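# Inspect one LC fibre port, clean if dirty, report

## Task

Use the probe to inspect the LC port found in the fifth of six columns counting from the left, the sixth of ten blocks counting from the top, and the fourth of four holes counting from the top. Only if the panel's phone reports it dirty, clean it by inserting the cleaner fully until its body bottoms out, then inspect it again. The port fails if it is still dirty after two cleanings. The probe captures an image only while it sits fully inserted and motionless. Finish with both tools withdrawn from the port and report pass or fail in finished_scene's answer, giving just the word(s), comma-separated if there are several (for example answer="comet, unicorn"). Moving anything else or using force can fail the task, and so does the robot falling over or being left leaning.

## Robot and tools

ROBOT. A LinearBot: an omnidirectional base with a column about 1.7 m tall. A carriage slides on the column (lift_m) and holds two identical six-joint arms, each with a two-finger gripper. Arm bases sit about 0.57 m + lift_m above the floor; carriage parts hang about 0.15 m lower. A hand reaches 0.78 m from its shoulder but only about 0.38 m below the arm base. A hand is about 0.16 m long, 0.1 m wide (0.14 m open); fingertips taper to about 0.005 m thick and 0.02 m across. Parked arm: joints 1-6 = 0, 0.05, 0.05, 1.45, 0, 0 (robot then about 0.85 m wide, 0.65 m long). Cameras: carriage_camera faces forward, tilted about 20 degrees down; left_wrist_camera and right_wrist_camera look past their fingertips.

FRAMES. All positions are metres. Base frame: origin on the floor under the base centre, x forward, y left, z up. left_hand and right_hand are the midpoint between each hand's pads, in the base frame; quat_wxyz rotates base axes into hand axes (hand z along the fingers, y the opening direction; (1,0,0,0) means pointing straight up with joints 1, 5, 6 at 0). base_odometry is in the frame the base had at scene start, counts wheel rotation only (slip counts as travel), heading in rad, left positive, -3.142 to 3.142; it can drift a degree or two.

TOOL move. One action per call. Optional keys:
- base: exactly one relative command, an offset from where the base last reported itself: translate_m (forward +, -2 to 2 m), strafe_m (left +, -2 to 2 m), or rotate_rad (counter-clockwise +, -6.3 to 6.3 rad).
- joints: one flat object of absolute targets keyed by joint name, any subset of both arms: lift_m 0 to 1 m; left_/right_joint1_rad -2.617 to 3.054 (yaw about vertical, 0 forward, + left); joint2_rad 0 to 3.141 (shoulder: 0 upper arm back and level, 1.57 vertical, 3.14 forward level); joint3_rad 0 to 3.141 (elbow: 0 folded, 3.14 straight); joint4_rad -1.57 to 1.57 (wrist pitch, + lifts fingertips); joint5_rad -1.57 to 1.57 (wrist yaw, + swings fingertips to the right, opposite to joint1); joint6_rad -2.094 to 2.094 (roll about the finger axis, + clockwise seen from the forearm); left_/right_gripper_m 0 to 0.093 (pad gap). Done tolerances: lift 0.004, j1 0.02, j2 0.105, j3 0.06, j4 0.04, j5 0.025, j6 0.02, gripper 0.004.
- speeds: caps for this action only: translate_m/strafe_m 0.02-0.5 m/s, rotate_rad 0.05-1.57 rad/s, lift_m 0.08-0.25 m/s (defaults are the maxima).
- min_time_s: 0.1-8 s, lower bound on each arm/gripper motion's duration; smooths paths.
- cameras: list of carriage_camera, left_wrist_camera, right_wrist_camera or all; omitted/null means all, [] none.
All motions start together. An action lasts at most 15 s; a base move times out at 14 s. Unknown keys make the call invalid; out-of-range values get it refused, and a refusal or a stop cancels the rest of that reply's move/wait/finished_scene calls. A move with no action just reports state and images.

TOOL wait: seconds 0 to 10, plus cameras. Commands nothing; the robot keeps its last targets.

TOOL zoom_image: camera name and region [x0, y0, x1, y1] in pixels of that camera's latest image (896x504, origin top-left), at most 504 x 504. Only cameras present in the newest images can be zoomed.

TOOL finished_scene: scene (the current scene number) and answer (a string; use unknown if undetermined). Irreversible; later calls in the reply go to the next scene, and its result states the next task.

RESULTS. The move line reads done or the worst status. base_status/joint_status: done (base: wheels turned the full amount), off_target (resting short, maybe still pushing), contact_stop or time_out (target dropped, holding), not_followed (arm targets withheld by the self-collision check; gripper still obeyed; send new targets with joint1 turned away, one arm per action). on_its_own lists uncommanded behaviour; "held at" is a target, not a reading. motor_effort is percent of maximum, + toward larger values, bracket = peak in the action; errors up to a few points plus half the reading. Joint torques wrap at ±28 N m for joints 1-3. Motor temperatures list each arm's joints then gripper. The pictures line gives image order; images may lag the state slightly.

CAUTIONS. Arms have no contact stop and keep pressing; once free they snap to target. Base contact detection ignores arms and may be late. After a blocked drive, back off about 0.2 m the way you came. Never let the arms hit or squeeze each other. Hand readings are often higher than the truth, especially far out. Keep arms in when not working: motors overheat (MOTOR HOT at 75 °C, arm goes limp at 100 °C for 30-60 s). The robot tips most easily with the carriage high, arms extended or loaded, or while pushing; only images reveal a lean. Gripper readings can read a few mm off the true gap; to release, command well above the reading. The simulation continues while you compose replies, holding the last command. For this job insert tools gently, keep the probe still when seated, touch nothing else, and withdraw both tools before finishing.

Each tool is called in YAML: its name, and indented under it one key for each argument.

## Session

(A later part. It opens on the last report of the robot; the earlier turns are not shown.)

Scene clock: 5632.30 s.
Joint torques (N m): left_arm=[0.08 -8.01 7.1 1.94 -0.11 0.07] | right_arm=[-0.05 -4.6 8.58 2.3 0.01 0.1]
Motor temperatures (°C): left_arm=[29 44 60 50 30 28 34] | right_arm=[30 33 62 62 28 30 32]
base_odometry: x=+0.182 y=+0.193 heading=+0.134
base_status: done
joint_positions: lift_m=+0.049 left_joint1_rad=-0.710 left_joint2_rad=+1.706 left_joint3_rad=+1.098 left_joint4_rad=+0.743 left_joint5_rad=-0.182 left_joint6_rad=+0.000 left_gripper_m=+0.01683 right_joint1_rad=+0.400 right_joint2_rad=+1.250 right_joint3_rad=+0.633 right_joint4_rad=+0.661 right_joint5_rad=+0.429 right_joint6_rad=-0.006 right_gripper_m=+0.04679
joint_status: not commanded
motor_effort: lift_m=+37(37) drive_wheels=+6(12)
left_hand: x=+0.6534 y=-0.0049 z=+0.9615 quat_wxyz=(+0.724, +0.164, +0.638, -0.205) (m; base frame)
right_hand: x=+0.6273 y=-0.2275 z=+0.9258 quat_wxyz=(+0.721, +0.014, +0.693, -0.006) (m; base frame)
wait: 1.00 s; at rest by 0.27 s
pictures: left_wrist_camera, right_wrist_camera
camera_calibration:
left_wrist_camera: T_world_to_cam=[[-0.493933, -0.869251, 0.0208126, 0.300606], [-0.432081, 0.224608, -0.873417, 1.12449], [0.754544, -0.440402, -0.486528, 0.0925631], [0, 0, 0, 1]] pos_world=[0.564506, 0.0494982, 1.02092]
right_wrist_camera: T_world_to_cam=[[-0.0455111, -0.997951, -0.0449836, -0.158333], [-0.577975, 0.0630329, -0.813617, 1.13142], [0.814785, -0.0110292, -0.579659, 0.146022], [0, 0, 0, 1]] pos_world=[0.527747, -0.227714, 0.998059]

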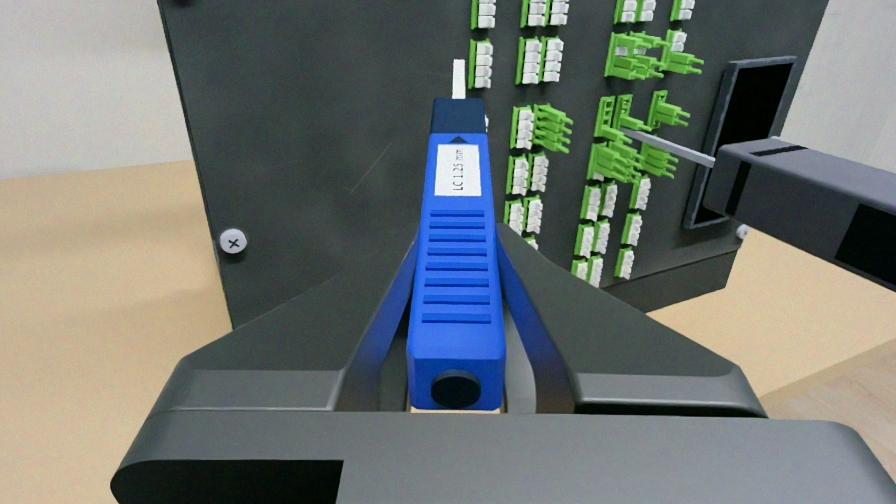

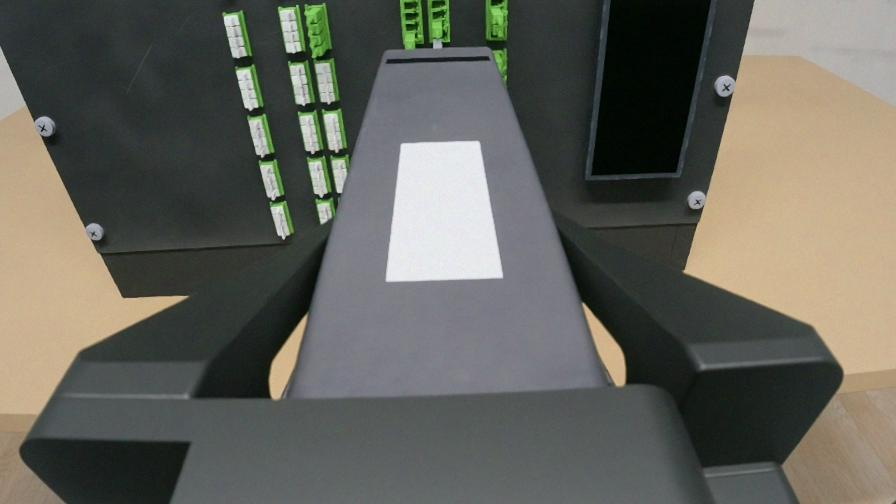

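move:
  base: {"rotate_rad": -0.001}
  speeds: {"rotate_rad": 0.05}
  cameras: []

move:
  base: {"translate_m": 0.002}
  speeds: {"translate_m": 0.02}
  cameras: []

move:
  base: {"rotate_rad": -0.001}
  speeds: {"rotate_rad": 0.05}
  cameras: []

wait:
  seconds: 1
  cameras: ["left_wrist_camera", "right_wrist_camera"]

zoom_image:
  camera: "right_wrist_camera"
  region: [425, 22, 453, 50]

zoom_image:
  camera: "left_wrist_camera"
  region: [610, 118, 638, 136]

Scene clock: 5646.60 s.
Joint torques (N m): left_arm=[0.09 -7.97 7.09 1.93 -0.11 0.07] | right_arm=[-0.05 -4.62 8.57 2.3 0.02 0.09]
Motor temperatures (°C): left_arm=[29 44 60 50 30 28 34] | right_arm=[30 33 62 62 28 30 32]
move: done
base_odometry: x=+0.182 y=+0.193 heading=+0.134
base_status: done
joint_positions: lift_m=+0.049 left_joint1_rad=-0.710 left_joint2_rad=+1.706 left_joint3_rad=+1.098 left_joint4_rad=+0.743 left_joint5_rad=-0.182 left_joint6_rad=+0.000 left_gripper_m=+0.01683 right_joint1_rad=+0.400 right_joint2_rad=+1.250 right_joint3_rad=+0.633 right_joint4_rad=+0.661 right_joint5_rad=+0.429 right_joint6_rad=-0.006 right_gripper_m=+0.04679
joint_status: not commanded
motor_effort: lift_m=+37(37) drive_wheels=+6(6)
left_hand: x=+0.6534 y=-0.0049 z=+0.9615 quat_wxyz=(+0.724, +0.164, +0.638, -0.205) (m; base frame)
right_hand: x=+0.6273 y=-0.2275 z=+0.9258 quat_wxyz=(+0.721, +0.014, +0.693, -0.006) (m; base frame)
pictures: none
No camera images: "cameras" was empty.

Scene clock: 5647.20 s.
Joint torques (N m): left_arm=[0.05 -7.99 6.97 1.92 -0.11 0.08] | right_arm=[-0.03 -4.57 8.58 2.29 -0.01 0.09]
Motor temperatures (°C): left_arm=[29 44 60 50 30 28 34] | right_arm=[30 33 62 62 28 30 32]
move: done
base_odometry: x=+0.184 y=+0.193 heading=+0.134
base_status: done
joint_positions: lift_m=+0.049 left_joint1_rad=-0.709 left_joint2_rad=+1.706 left_joint3_rad=+1.098 left_joint4_rad=+0.743 left_joint5_rad=-0.182 left_joint6_rad=+0.000 left_gripper_m=+0.01683 right_joint1_rad=+0.400 right_joint2_rad=+1.250 right_joint3_rad=+0.633 right_joint4_rad=+0.661 right_joint5_rad=+0.430 right_joint6_rad=-0.006 right_gripper_m=+0.04679
joint_status: not commanded
motor_effort: lift_m=+37(37) drive_wheels=+7(11)
left_hand: x=+0.6536 y=-0.0047 z=+0.9614 quat_wxyz=(+0.724, +0.163, +0.638, -0.204) (m; base frame)
right_hand: x=+0.6273 y=-0.2277 z=+0.9258 quat_wxyz=(+0.721, +0.015, +0.693, -0.006) (m; base frame)
pictures: none
No camera images: "cameras" was empty.

Scene clock: 5647.57 s.
Joint torques (N m): left_arm=[0.1 -8.05 7.15 1.94 -0.13 0.07] | right_arm=[-0.03 -4.59 8.58 2.29 0 0.09]
Motor temperatures (°C): left_arm=[29 44 60 50 30 28 34] | right_arm=[30 33 62 62 28 30 32]
move: done
base_odometry: x=+0.184 y=+0.194 heading=+0.134
base_status: done
joint_positions: lift_m=+0.049 left_joint1_rad=-0.709 left_joint2_rad=+1.706 left_joint3_rad=+1.098 left_joint4_rad=+0.743 left_joint5_rad=-0.182 left_joint6_rad=+0.000 left_gripper_m=+0.01683 right_joint1_rad=+0.400 right_joint2_rad=+1.250 right_joint3_rad=+0.633 right_joint4_rad=+0.661 right_joint5_rad=+0.430 right_joint6_rad=-0.006 right_gripper_m=+0.04679
joint_status: not commanded
motor_effort: lift_m=+37(37) drive_wheels=+6(6)
left_hand: x=+0.6536 y=-0.0047 z=+0.9614 quat_wxyz=(+0.724, +0.163, +0.638, -0.204) (m; base frame)
right_hand: x=+0.6273 y=-0.2277 z=+0.9258 quat_wxyz=(+0.721, +0.015, +0.693, -0.006) (m; base frame)
pictures: none
No camera images: "cameras" was empty.

Scene clock: 5648.57 s.
Joint torques (N m): left_arm=[0.05 -7.99 7.1 1.93 -0.11 0.08] | right_arm=[-0.03 -4.6 8.55 2.29 0 0.09]
Motor temperatures (°C): left_arm=[29 44 60 50 30 28 34] | right_arm=[30 33 62 62 28 30 32]
base_odometry: x=+0.184 y=+0.194 heading=+0.134
base_status: done
joint_positions: lift_m=+0.049 left_joint1_rad=-0.709 left_joint2_rad=+1.706 left_joint3_rad=+1.098 left_joint4_rad=+0.743 left_joint5_rad=-0.182 left_joint6_rad=+0.000 left_gripper_m=+0.01683 right_joint1_rad=+0.400 right_joint2_rad=+1.250 right_joint3_rad=+0.633 right_joint4_rad=+0.661 right_joint5_rad=+0.430 right_joint6_rad=-0.006 right_gripper_m=+0.04679
joint_status: not commanded
motor_effort: lift_m=+37(37) drive_wheels=+6(6)
left_hand: x=+0.6536 y=-0.0047 z=+0.9614 quat_wxyz=(+0.724, +0.163, +0.638, -0.204) (m; base frame)
right_hand: x=+0.6273 y=-0.2277 z=+0.9258 quat_wxyz=(+0.721, +0.015, +0.693, -0.006) (m; base frame)
wait: 1.00 s; at rest by 0.27 s
pictures: left_wrist_camera, right_wrist_camera
camera_calibration:
left_wrist_camera: T_world_to_cam=[[-0.493599, -0.869441, 0.0207714, 0.300607], [-0.432486, 0.22467, -0.8732, 1.12451], [0.75453, -0.439994, -0.486918, 0.092919], [0, 0, 0, 1]] pos_world=[0.564605, 0.0495998, 1.02092]
right_wrist_camera: T_world_to_cam=[[-0.0466513, -0.997896, -0.0450343, -0.157769], [-0.577889, 0.0637344, -0.813623, 1.13154], [0.814781, -0.0119317, -0.579646, 0.145807], [0, 0, 0, 1]] pos_world=[0.527744, -0.227816, 0.998059]

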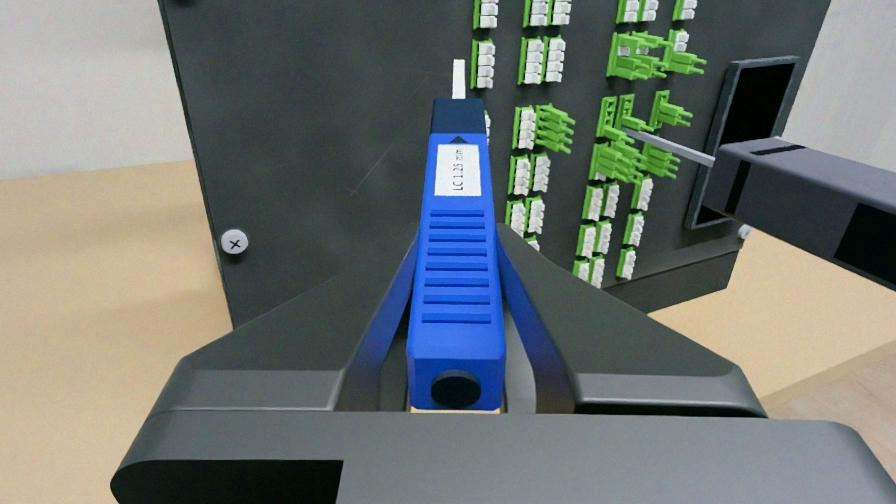

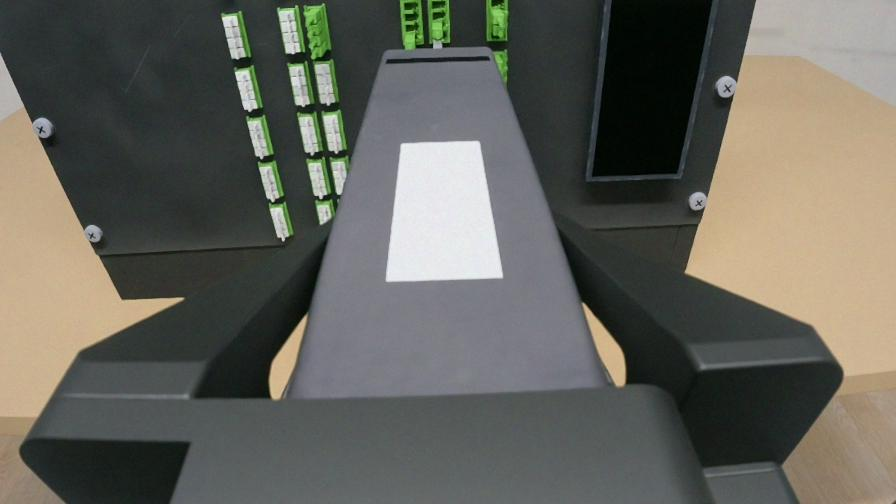

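Scaled by 18.000 from the camera's 896x504 image, which has a finer 1280x720 frame.

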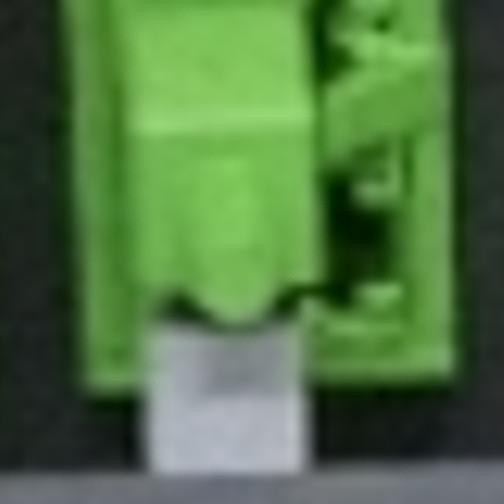

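Scaled by 18.000 from the camera's 896x504 image, which has a finer 1280x720 frame.

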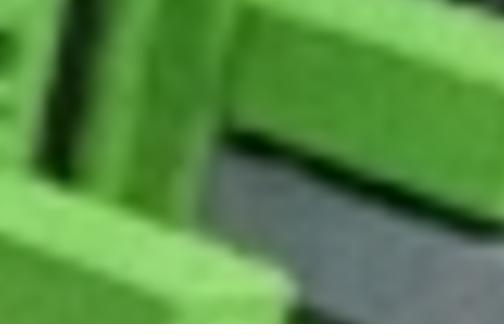

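move:
  base: {"rotate_rad": -0.002}
  speeds: {"rotate_rad": 0.05}
  cameras: []

move:
  base: {"translate_m": 0.002}
  speeds: {"translate_m": 0.02}
  cameras: []

wait:
  seconds: 1
  cameras: ["left_wrist_camera", "right_wrist_camera"]

zoom_image:
  camera: "right_wrist_camera"
  region: [425, 22, 453, 50]

zoom_image:
  camera: "left_wrist_camera"
  region: [610, 118, 638, 136]

Scene clock: 5661.30 s.
Joint torques (N m): left_arm=[0.05 -7.97 7.09 1.91 -0.11 0.08] | right_arm=[-0.05 -4.62 8.55 2.3 -0.01 0.09]
Motor temperatures (°C): left_arm=[29 44 60 50 30 28 34] | right_arm=[30 33 62 62 28 30 32]
move: done
base_odometry: x=+0.184 y=+0.194 heading=+0.133
base_status: done
joint_positions: lift_m=+0.049 left_joint1_rad=-0.709 left_joint2_rad=+1.706 left_joint3_rad=+1.098 left_joint4_rad=+0.743 left_joint5_rad=-0.182 left_joint6_rad=+0.000 left_gripper_m=+0.01683 right_joint1_rad=+0.400 right_joint2_rad=+1.250 right_joint3_rad=+0.633 right_joint4_rad=+0.661 right_joint5_rad=+0.430 right_joint6_rad=-0.006 right_gripper_m=+0.04679
joint_status: not commanded
motor_effort: lift_m=+37(37) drive_wheels=+8(9)
left_hand: x=+0.6536 y=-0.0047 z=+0.9614 quat_wxyz=(+0.724, +0.163, +0.638, -0.204) (m; base frame)
right_hand: x=+0.6273 y=-0.2277 z=+0.9258 quat_wxyz=(+0.721, +0.015, +0.693, -0.006) (m; base frame)
pictures: none
No camera images: "cameras" was empty.

Scene clock: 5661.90 s.
Joint torques (N m): left_arm=[0.06 -7.97 7.23 1.94 -0.11 0.07] | right_arm=[-0.02 -4.63 8.58 2.28 -0.01 0.09]
Motor temperatures (°C): left_arm=[29 44 60 50 30 28 34] | right_arm=[30 33 62 62 28 30 32]
move: done
base_odometry: x=+0.185 y=+0.194 heading=+0.135
base_status: done
joint_positions: lift_m=+0.049 left_joint1_rad=-0.709 left_joint2_rad=+1.706 left_joint3_rad=+1.098 left_joint4_rad=+0.743 left_joint5_rad=-0.182 left_joint6_rad=+0.000 left_gripper_m=+0.01683 right_joint1_rad=+0.400 right_joint2_rad=+1.250 right_joint3_rad=+0.633 right_joint4_rad=+0.661 right_joint5_rad=+0.432 right_joint6_rad=-0.006 right_gripper_m=+0.04679
joint_status: not commanded
motor_effort: lift_m=+37(37) drive_wheels=+8(13)
left_hand: x=+0.6536 y=-0.0047 z=+0.9614 quat_wxyz=(+0.724, +0.163, +0.638, -0.204) (m; base frame)
right_hand: x=+0.6273 y=-0.2280 z=+0.9258 quat_wxyz=(+0.721, +0.015, +0.693, -0.007) (m; base frame)
pictures: none
No camera images: "cameras" was empty.

Scene clock: 5662.90 s.
Joint torques (N m): left_arm=[0.06 -7.99 7.1 1.92 -0.11 0.07] | right_arm=[-0.06 -4.6 8.58 2.29 -0.01 0.09]
Motor temperatures (°C): left_arm=[29 44 60 50 30 28 34] | right_arm=[30 33 62 62 28 30 32]
base_odometry: x=+0.185 y=+0.194 heading=+0.135
base_status: done
joint_positions: lift_m=+0.049 left_joint1_rad=-0.709 left_joint2_rad=+1.706 left_joint3_rad=+1.098 left_joint4_rad=+0.743 left_joint5_rad=-0.182 left_joint6_rad=+0.000 left_gripper_m=+0.01683 right_joint1_rad=+0.400 right_joint2_rad=+1.250 right_joint3_rad=+0.633 right_joint4_rad=+0.661 right_joint5_rad=+0.432 right_joint6_rad=-0.006 right_gripper_m=+0.04679
joint_status: not commanded
motor_effort: lift_m=+37(37) drive_wheels=+8(13)
left_hand: x=+0.6536 y=-0.0047 z=+0.9614 quat_wxyz=(+0.724, +0.163, +0.638, -0.204) (m; base frame)
right_hand: x=+0.6273 y=-0.2280 z=+0.9258 quat_wxyz=(+0.721, +0.015, +0.693, -0.007) (m; base frame)
wait: 1.00 s; at rest by 0.27 s
pictures: left_wrist_camera, right_wrist_camera
camera_calibration:
left_wrist_camera: T_world_to_cam=[[-0.493599, -0.869441, 0.0207714, 0.300607], [-0.432486, 0.22467, -0.8732, 1.12451], [0.75453, -0.439994, -0.486918, 0.092919], [0, 0, 0, 1]] pos_world=[0.564605, 0.0495998, 1.02092]
right_wrist_camera: T_world_to_cam=[[-0.0482114, -0.997816, -0.045148, -0.156916], [-0.577817, 0.064731, -0.813595, 1.13171], [0.814741, -0.0131373, -0.579676, 0.145584], [0, 0, 0, 1]] pos_world=[0.527741, -0.227917, 0.998059]

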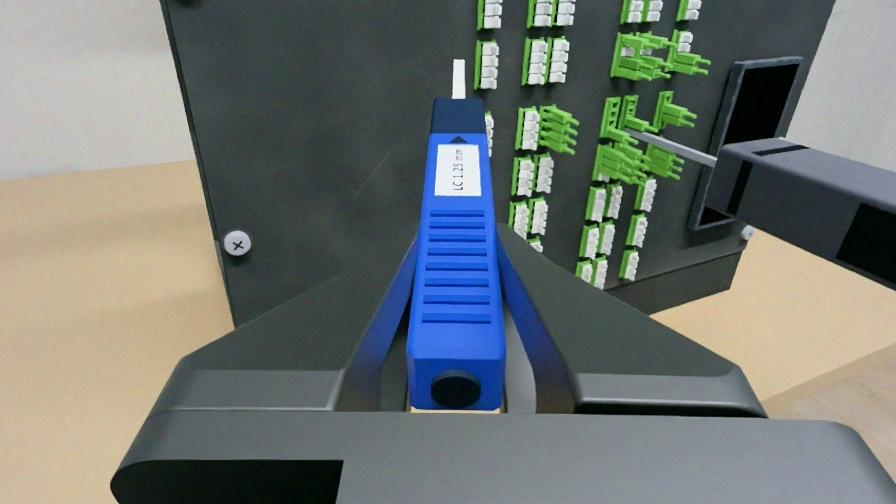

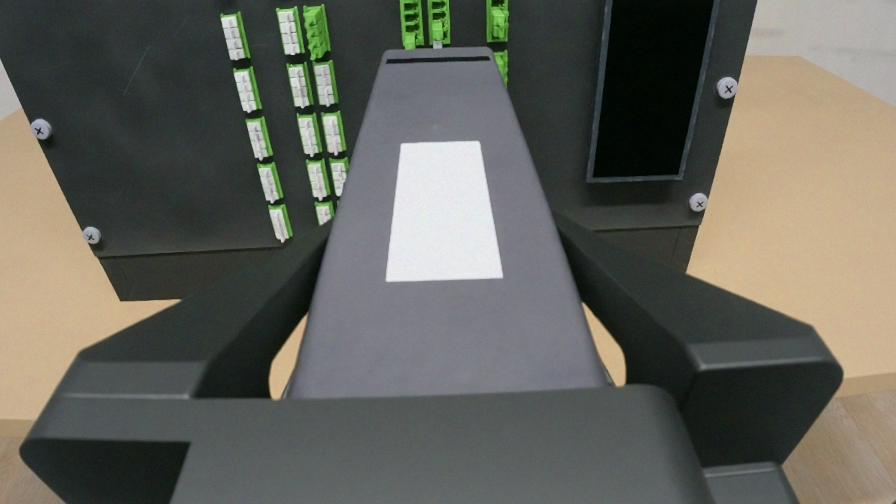

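Scaled by 18.000 from the camera's 896x504 image, which has a finer 1280x720 frame.

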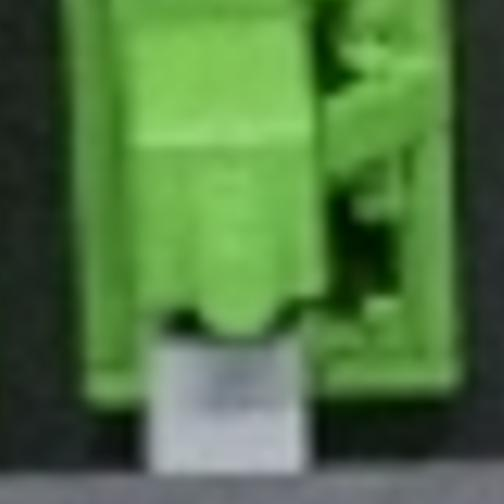

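Scaled by 18.000 from the camera's 896x504 image, which has a finer 1280x720 frame.

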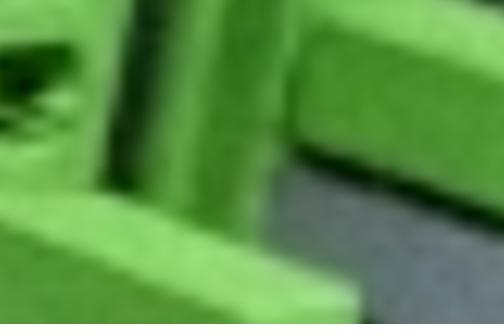

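move:
  base: {"translate_m": 0.002}
  speeds: {"translate_m": 0.02}
  cameras: []

wait:
  seconds: 1
  cameras: ["left_wrist_camera", "right_wrist_camera"]

zoom_image:
  camera: "right_wrist_camera"
  region: [425, 22, 453, 50]

Scene clock: 5671.03 s.
Joint torques (N m): left_arm=[0.06 -8.12 7.2 1.95 -0.12 0.08] | right_arm=[0.01 -4.59 8.58 2.28 -0.04 0.09]
Motor temperatures (°C): left_arm=[29 44 60 50 30 28 34] | right_arm=[30 33 62 62 28 30 32]
move: done
base_odometry: x=+0.187 y=+0.195 heading=+0.136
base_status: done
joint_positions: lift_m=+0.049 left_joint1_rad=-0.709 left_joint2_rad=+1.706 left_joint3_rad=+1.098 left_joint4_rad=+0.743 left_joint5_rad=-0.182 left_joint6_rad=+0.000 left_gripper_m=+0.01683 right_joint1_rad=+0.400 right_joint2_rad=+1.250 right_joint3_rad=+0.633 right_joint4_rad=+0.661 right_joint5_rad=+0.434 right_joint6_rad=-0.006 right_gripper_m=+0.04679
joint_status: not commanded
motor_effort: lift_m=+37(37) drive_wheels=+8(13)
left_hand: x=+0.6536 y=-0.0047 z=+0.9614 quat_wxyz=(+0.724, +0.163, +0.638, -0.204) (m; base frame)
right_hand: x=+0.6273 y=-0.2286 z=+0.9258 quat_wxyz=(+0.721, +0.016, +0.693, -0.008) (m; base frame)
pictures: none
No camera images: "cameras" was empty.

Scene clock: 5672.03 s.
Joint torques (N m): left_arm=[0.06 -7.99 7.1 1.93 -0.11 0.07] | right_arm=[0.02 -4.62 8.57 2.28 -0.05 0.09]
Motor temperatures (°C): left_arm=[29 44 60 50 30 28 34] | right_arm=[30 33 62 62 28 30 32]
base_odometry: x=+0.187 y=+0.195 heading=+0.136
base_status: done
joint_positions: lift_m=+0.049 left_joint1_rad=-0.709 left_joint2_rad=+1.706 left_joint3_rad=+1.098 left_joint4_rad=+0.743 left_joint5_rad=-0.182 left_joint6_rad=+0.000 left_gripper_m=+0.01683 right_joint1_rad=+0.400 right_joint2_rad=+1.250 right_joint3_rad=+0.633 right_joint4_rad=+0.661 right_joint5_rad=+0.434 right_joint6_rad=-0.006 right_gripper_m=+0.04679
joint_status: not commanded
motor_effort: lift_m=+37(37) drive_wheels=+8(13)
left_hand: x=+0.6536 y=-0.0047 z=+0.9614 quat_wxyz=(+0.724, +0.163, +0.638, -0.204) (m; base frame)
right_hand: x=+0.6273 y=-0.2286 z=+0.9258 quat_wxyz=(+0.721, +0.016, +0.693, -0.008) (m; base frame)
wait: 1.00 s; at rest by 0.27 s
pictures: left_wrist_camera, right_wrist_camera
camera_calibration:
left_wrist_camera: T_world_to_cam=[[-0.493599, -0.869441, 0.0207714, 0.300607], [-0.432486, 0.22467, -0.8732, 1.12451], [0.75453, -0.439994, -0.486918, 0.092919], [0, 0, 0, 1]] pos_world=[0.564605, 0.0495998, 1.02092]
right_wrist_camera: T_world_to_cam=[[-0.0512108, -0.997664, -0.0452102, -0.155533], [-0.577696, 0.0665198, -0.813537, 1.13207], [0.814644, -0.0155441, -0.579753, 0.145082], [0, 0, 0, 1]] pos_world=[0.527836, -0.22822, 0.998059]

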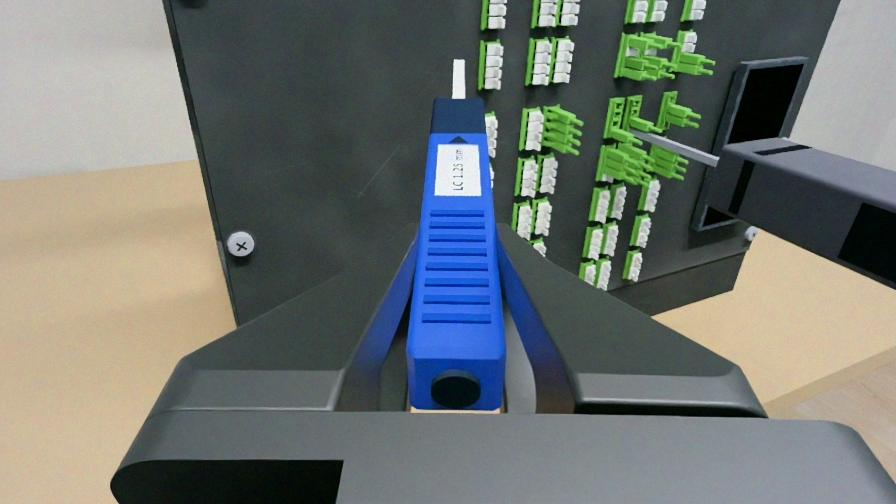

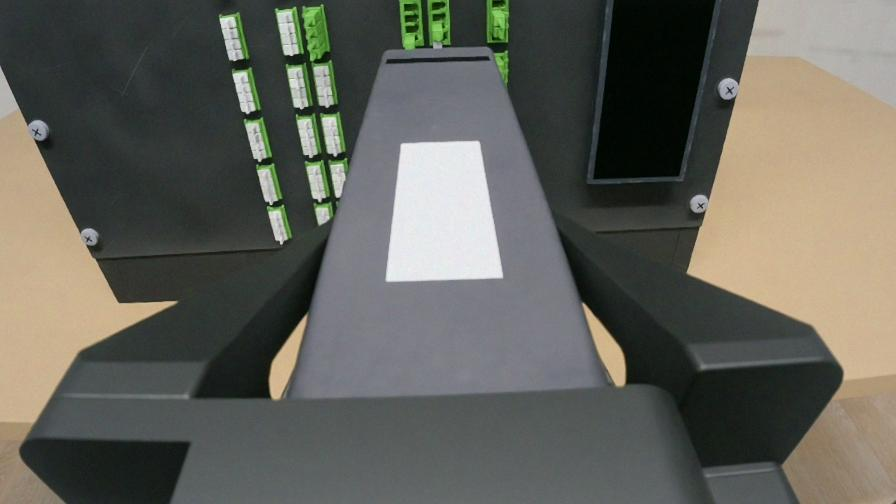

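Scaled by 18.000 from the camera's 896x504 image, which has a finer 1280x720 frame.

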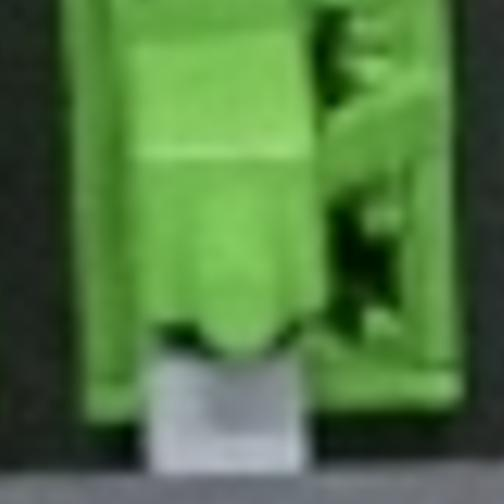

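move:
  base: {"translate_m": 0.002}
  speeds: {"translate_m": 0.02}
  cameras: []

wait:
  seconds: 1
  cameras: ["left_wrist_camera", "right_wrist_camera"]

zoom_image:
  camera: "right_wrist_camera"
  region: [425, 22, 453, 50]

Scene clock: 5682.03 s.
Joint torques (N m): left_arm=[0.12 -7.92 6.99 1.93 -0.11 0.08] | right_arm=[-0.14 -4.57 8.64 2.29 -0.17 0.09]
Motor temperatures (°C): left_arm=[29 44 60 50 30 28 34] | right_arm=[30 33 62 62 28 30 32]
move: done
base_odometry: x=+0.189 y=+0.195 heading=+0.137
base_status: done
joint_positions: lift_m=+0.049 left_joint1_rad=-0.709 left_joint2_rad=+1.706 left_joint3_rad=+1.098 left_joint4_rad=+0.742 left_joint5_rad=-0.182 left_joint6_rad=+0.000 left_gripper_m=+0.01683 right_joint1_rad=+0.401 right_joint2_rad=+1.250 right_joint3_rad=+0.632 right_joint4_rad=+0.661 right_joint5_rad=+0.445 right_joint6_rad=-0.006 right_gripper_m=+0.04679
joint_status: not commanded
motor_effort: lift_m=+37(37) drive_wheels=+7(12)
left_hand: x=+0.6536 y=-0.0047 z=+0.9613 quat_wxyz=(+0.724, +0.164, +0.638, -0.204) (m; base frame)
right_hand: x=+0.6270 y=-0.2299 z=+0.9255 quat_wxyz=(+0.721, +0.020, +0.693, -0.011) (m; base frame)
pictures: none
No camera images: "cameras" was empty.

Scene clock: 5683.03 s.
Joint torques (N m): left_arm=[0.06 -7.99 7.1 1.94 -0.11 0.08] | right_arm=[-0.13 -4.6 8.64 2.29 -0.17 0.09]
Motor temperatures (°C): left_arm=[29 44 60 50 30 28 34] | right_arm=[30 33 62 62 28 30 32]
base_odometry: x=+0.189 y=+0.195 heading=+0.137
base_status: done
joint_positions: lift_m=+0.049 left_joint1_rad=-0.709 left_joint2_rad=+1.706 left_joint3_rad=+1.098 left_joint4_rad=+0.742 left_joint5_rad=-0.182 left_joint6_rad=+0.000 left_gripper_m=+0.01683 right_joint1_rad=+0.401 right_joint2_rad=+1.250 right_joint3_rad=+0.632 right_joint4_rad=+0.661 right_joint5_rad=+0.445 right_joint6_rad=-0.006 right_gripper_m=+0.04679
joint_status: not commanded
motor_effort: lift_m=+37(37) drive_wheels=+7(12)
left_hand: x=+0.6536 y=-0.0047 z=+0.9613 quat_wxyz=(+0.724, +0.164, +0.638, -0.204) (m; base frame)
right_hand: x=+0.6270 y=-0.2299 z=+0.9255 quat_wxyz=(+0.721, +0.020, +0.693, -0.011) (m; base frame)
wait: 1.00 s; at rest by 0.27 s
pictures: left_wrist_camera, right_wrist_camera
camera_calibration:
left_wrist_camera: T_world_to_cam=[[-0.493576, -0.869456, 0.020731, 0.300551], [-0.432723, 0.224833, -0.873041, 1.12441], [0.75441, -0.439883, -0.487206, 0.0931823], [0, 0, 0, 1]] pos_world=[0.564604, 0.0495005, 1.02082]
right_wrist_camera: T_world_to_cam=[[-0.060425, -0.997136, -0.0454898, -0.1506], [-0.577468, 0.0720934, -0.813224, 1.13264], [0.814174, -0.0228701, -0.58017, 0.144128], [0, 0, 0, 1]] pos_world=[0.527618, -0.228528, 0.997857]

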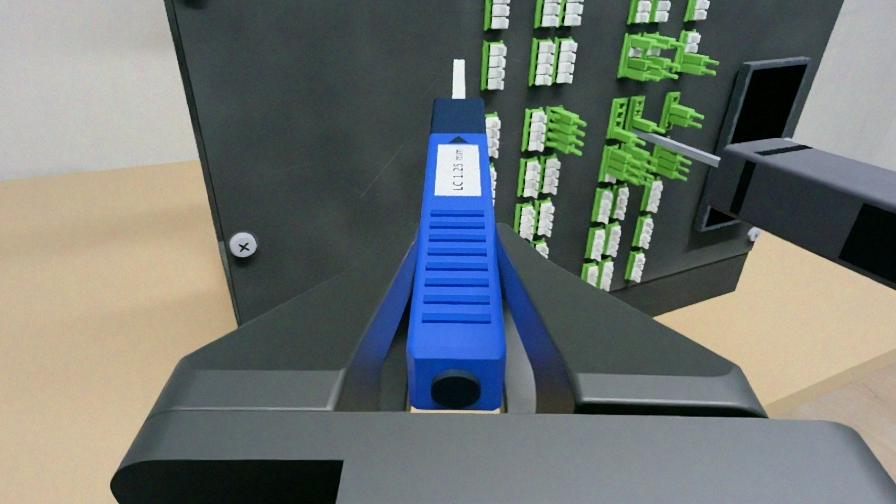

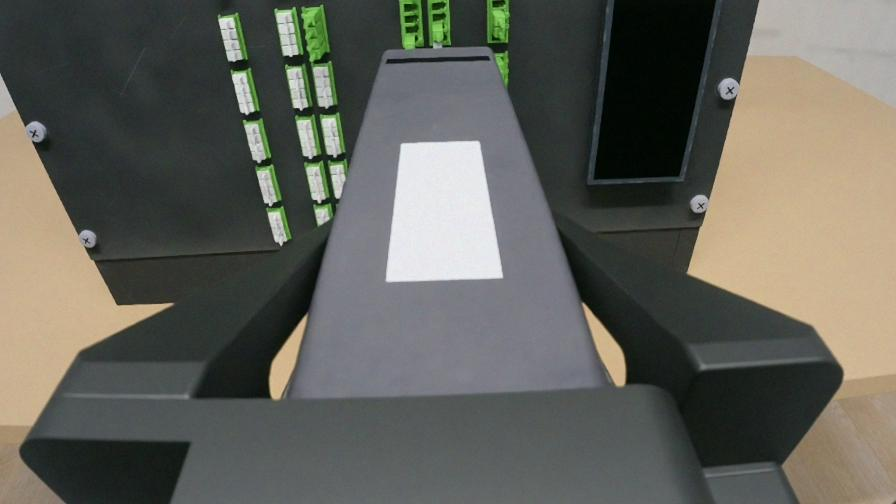

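Scaled by 18.000 from the camera's 896x504 image, which has a finer 1280x720 frame.

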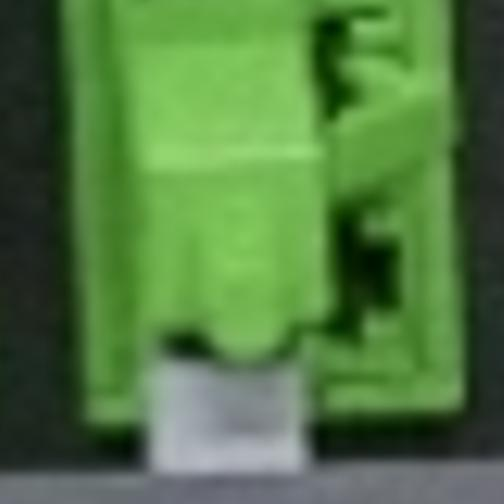

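zoom_image:
  camera: "right_wrist_camera"
  region: [394, 0, 454, 48]

zoom_image:
  camera: "right_wrist_camera"
  region: [480, 0, 520, 48]

zoom_image:
  camera: "right_wrist_camera"
  region: [590, 0, 720, 190]

Scaled by 8.400 from the camera's 896x504 image, which has a finer 1280x720 frame.

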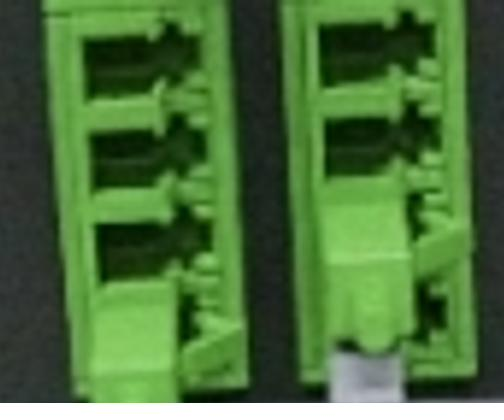

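Scaled by 10.500 from the camera's 896x504 image, which has a finer 1280x720 frame.

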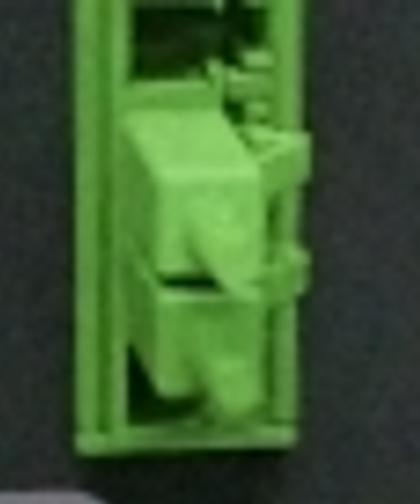

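Scaled by 2.653 from the camera's 896x504 image, which has a finer 1280x720 frame.

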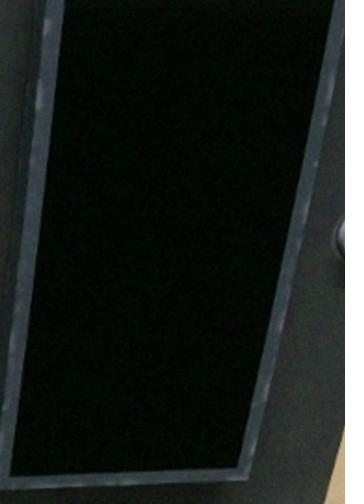

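zoom_image:
  camera: "left_wrist_camera"
  region: [700, 136, 742, 163]

zoom_image:
  camera: "left_wrist_camera"
  region: [620, 92, 662, 119]

zoom_image:
  camera: "left_wrist_camera"
  region: [620, 115, 662, 142]

zoom_image:
  camera: "left_wrist_camera"
  region: [660, 130, 702, 157]

Scaled by 12.000 from the camera's 896x504 image, which has a finer 1280x720 frame.

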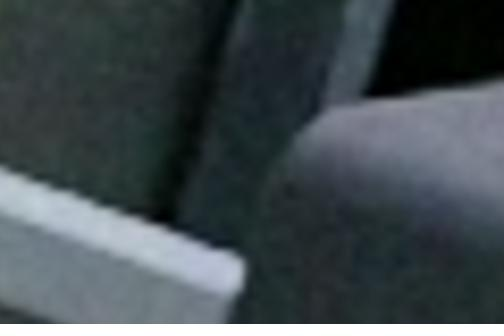

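Scaled by 12.000 from the camera's 896x504 image, which has a finer 1280x720 frame.

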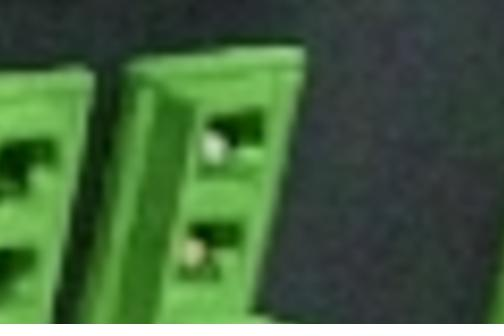

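Scaled by 12.000 from the camera's 896x504 image, which has a finer 1280x720 frame.

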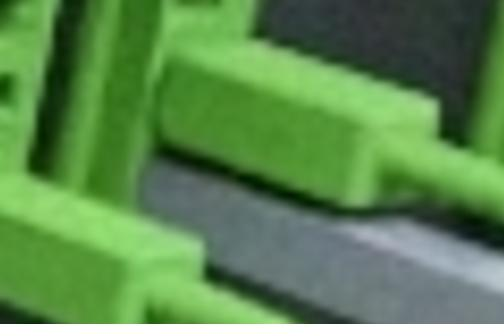

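Scaled by 12.000 from the camera's 896x504 image, which has a finer 1280x720 frame.

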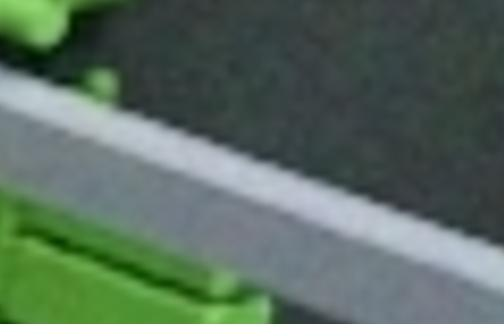

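move:
  base: {"translate_m": -0.009}
  speeds: {"translate_m": 0.02}
  cameras: []

wait:
  seconds: 1
  cameras: ["left_wrist_camera", "right_wrist_camera"]

zoom_image:
  camera: "left_wrist_camera"
  region: [700, 136, 742, 163]

zoom_image:
  camera: "left_wrist_camera"
  region: [600, 92, 642, 119]

zoom_image:
  camera: "left_wrist_camera"
  region: [606, 115, 648, 142]

zoom_image:
  camera: "right_wrist_camera"
  region: [425, 22, 453, 50]

Scene clock: 5843.57 s.
Joint torques (N m): left_arm=[0.03 -7.91 7.12 1.91 -0.11 0.08] | right_arm=[0.13 -4.6 8.64 2.28 -0.07 0.09]
Motor temperatures (°C): left_arm=[29 44 60 50 30 28 34] | right_arm=[30 33 65 61 28 30 32]
move: done
base_odometry: x=+0.180 y=+0.194 heading=+0.136
base_status: done
joint_positions: lift_m=+0.049 left_joint1_rad=-0.709 left_joint2_rad=+1.706 left_joint3_rad=+1.098 left_joint4_rad=+0.742 left_joint5_rad=-0.182 left_joint6_rad=+0.000 left_gripper_m=+0.01683 right_joint1_rad=+0.398 right_joint2_rad=+1.250 right_joint3_rad=+0.632 right_joint4_rad=+0.662 right_joint5_rad=+0.436 right_joint6_rad=-0.006 right_gripper_m=+0.04679
joint_status: not commanded
motor_effort: lift_m=+37(37) drive_wheels=+6(9)
left_hand: x=+0.6536 y=-0.0047 z=+0.9613 quat_wxyz=(+0.724, +0.164, +0.638, -0.204) (m; base frame)
right_hand: x=+0.6274 y=-0.2296 z=+0.9256 quat_wxyz=(+0.721, +0.017, +0.693, -0.009) (m; base frame)
pictures: none
No camera images: "cameras" was empty.

Scene clock: 5844.57 s.
Joint torques (N m): left_arm=[0.05 -7.98 7.09 1.93 -0.11 0.07] | right_arm=[0.13 -4.59 8.64 2.28 -0.08 0.09]
Motor temperatures (°C): left_arm=[29 44 60 50 30 28 34] | right_arm=[30 33 65 61 28 30 32]
base_odometry: x=+0.180 y=+0.194 heading=+0.136
base_status: done
joint_positions: lift_m=+0.049 left_joint1_rad=-0.709 left_joint2_rad=+1.706 left_joint3_rad=+1.098 left_joint4_rad=+0.742 left_joint5_rad=-0.182 left_joint6_rad=+0.000 left_gripper_m=+0.01683 right_joint1_rad=+0.398 right_joint2_rad=+1.250 right_joint3_rad=+0.632 right_joint4_rad=+0.662 right_joint5_rad=+0.436 right_joint6_rad=-0.006 right_gripper_m=+0.04679
joint_status: not commanded
motor_effort: lift_m=+37(37) drive_wheels=+5(9)
left_hand: x=+0.6536 y=-0.0047 z=+0.9613 quat_wxyz=(+0.724, +0.164, +0.638, -0.204) (m; base frame)
right_hand: x=+0.6274 y=-0.2296 z=+0.9256 quat_wxyz=(+0.721, +0.017, +0.693, -0.009) (m; base frame)
wait: 1.00 s; at rest by 0.27 s
pictures: left_wrist_camera, right_wrist_camera
camera_calibration:
left_wrist_camera: T_world_to_cam=[[-0.493576, -0.869456, 0.020731, 0.300551], [-0.432723, 0.224833, -0.873041, 1.12441], [0.75441, -0.439883, -0.487206, 0.0931823], [0, 0, 0, 1]] pos_world=[0.564604, 0.0495005, 1.02082]
right_wrist_camera: T_world_to_cam=[[-0.0547069, -0.997475, -0.0452888, -0.154173], [-0.577459, 0.0686081, -0.813532, 1.13237], [0.814585, -0.0183534, -0.579754, 0.144409], [0, 0, 0, 1]] pos_world=[0.527829, -0.228823, 0.997958]

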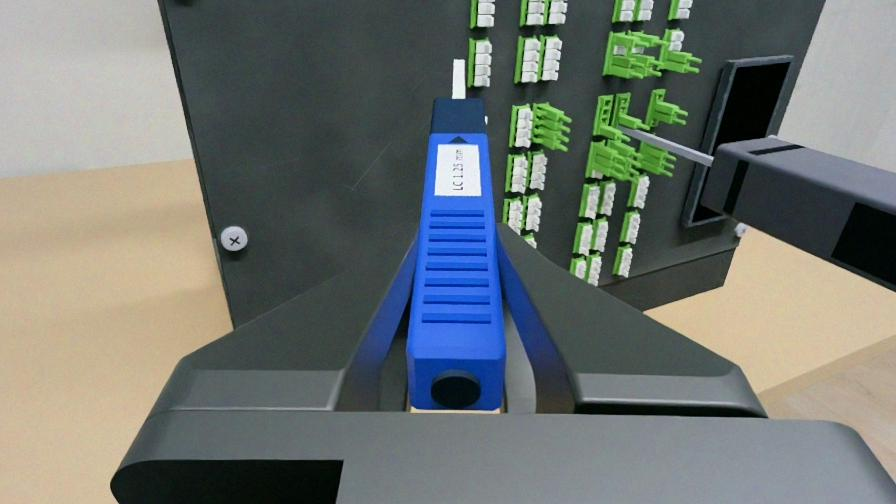

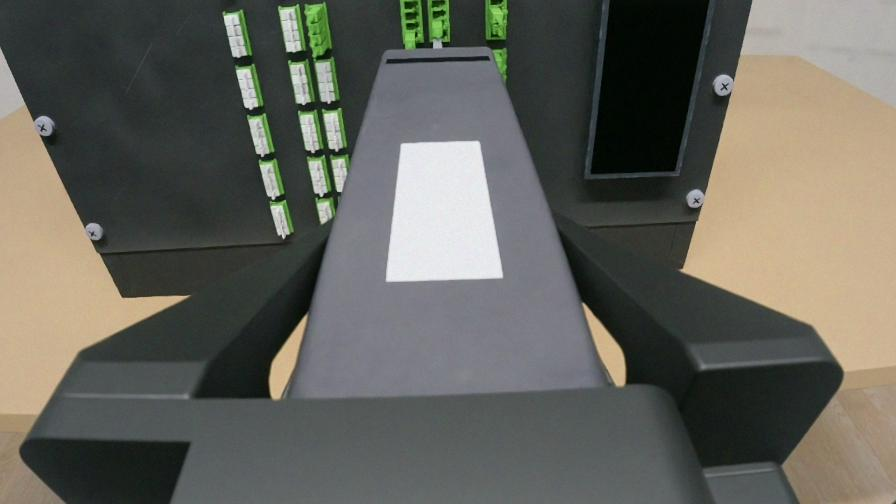

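Scaled by 12.000 from the camera's 896x504 image, which has a finer 1280x720 frame.

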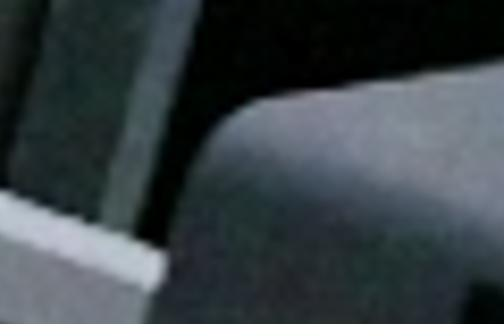

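Scaled by 12.000 from the camera's 896x504 image, which has a finer 1280x720 frame.

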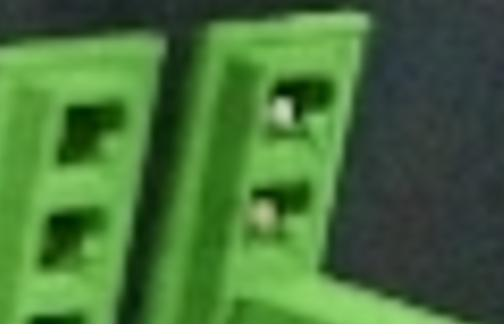

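Scaled by 12.000 from the camera's 896x504 image, which has a finer 1280x720 frame.

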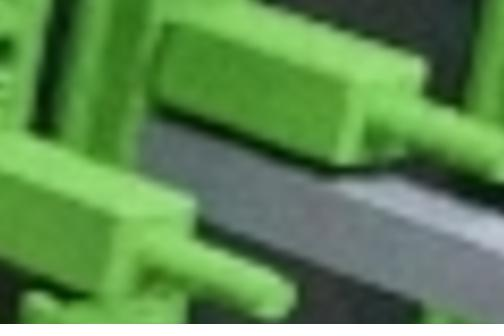

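Scaled by 18.000 from the camera's 896x504 image, which has a finer 1280x720 frame.

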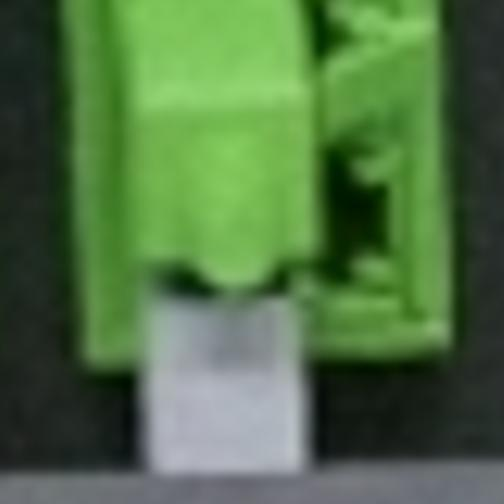

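zoom_image:
  camera: "right_wrist_camera"
  region: [388, 130, 416, 158]

zoom_image:
  camera: "right_wrist_camera"
  region: [466, 128, 494, 156]

zoom_image:
  camera: "right_wrist_camera"
  region: [374, 268, 402, 296]

zoom_image:
  camera: "right_wrist_camera"
  region: [488, 264, 516, 292]

zoom_image:
  camera: "right_wrist_camera"
  region: [372, 40, 412, 80]

zoom_image:
  camera: "right_wrist_camera"
  region: [476, 40, 516, 80]

Scaled by 18.000 from the camera's 896x504 image, which has a finer 1280x720 frame.

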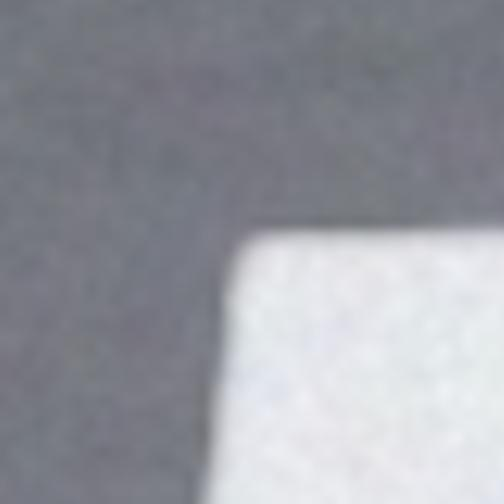

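Scaled by 18.000 from the camera's 896x504 image, which has a finer 1280x720 frame.

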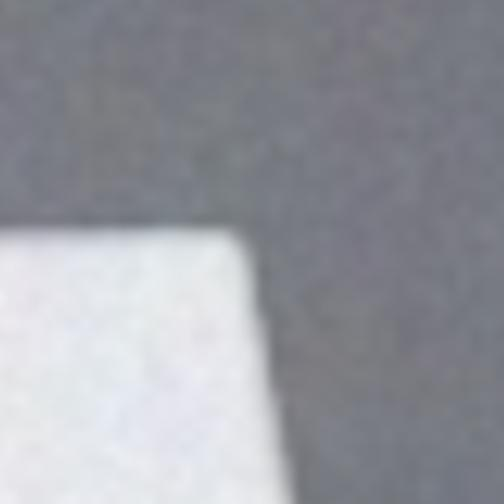

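Scaled by 18.000 from the camera's 896x504 image, which has a finer 1280x720 frame.

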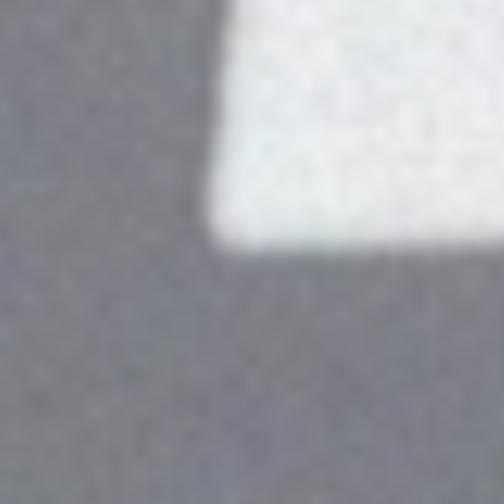

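Scaled by 18.000 from the camera's 896x504 image, which has a finer 1280x720 frame.

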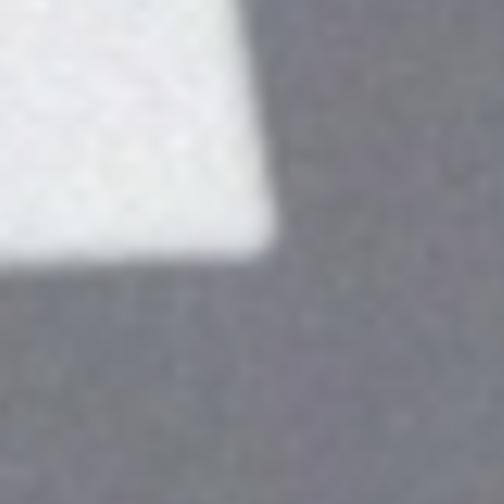

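Scaled by 12.600 from the camera's 896x504 image, which has a finer 1280x720 frame.

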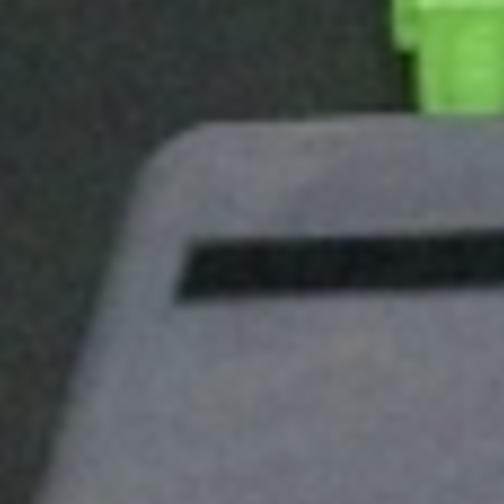

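Scaled by 12.600 from the camera's 896x504 image, which has a finer 1280x720 frame.

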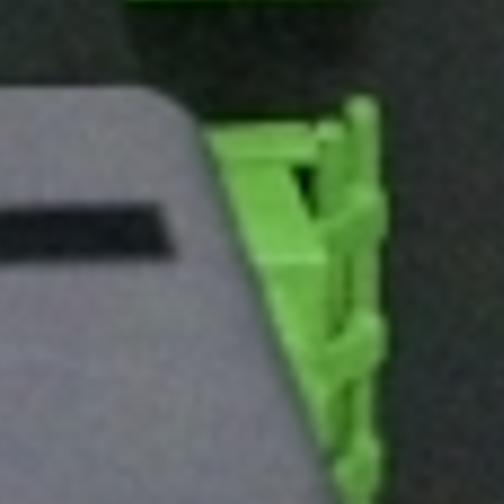

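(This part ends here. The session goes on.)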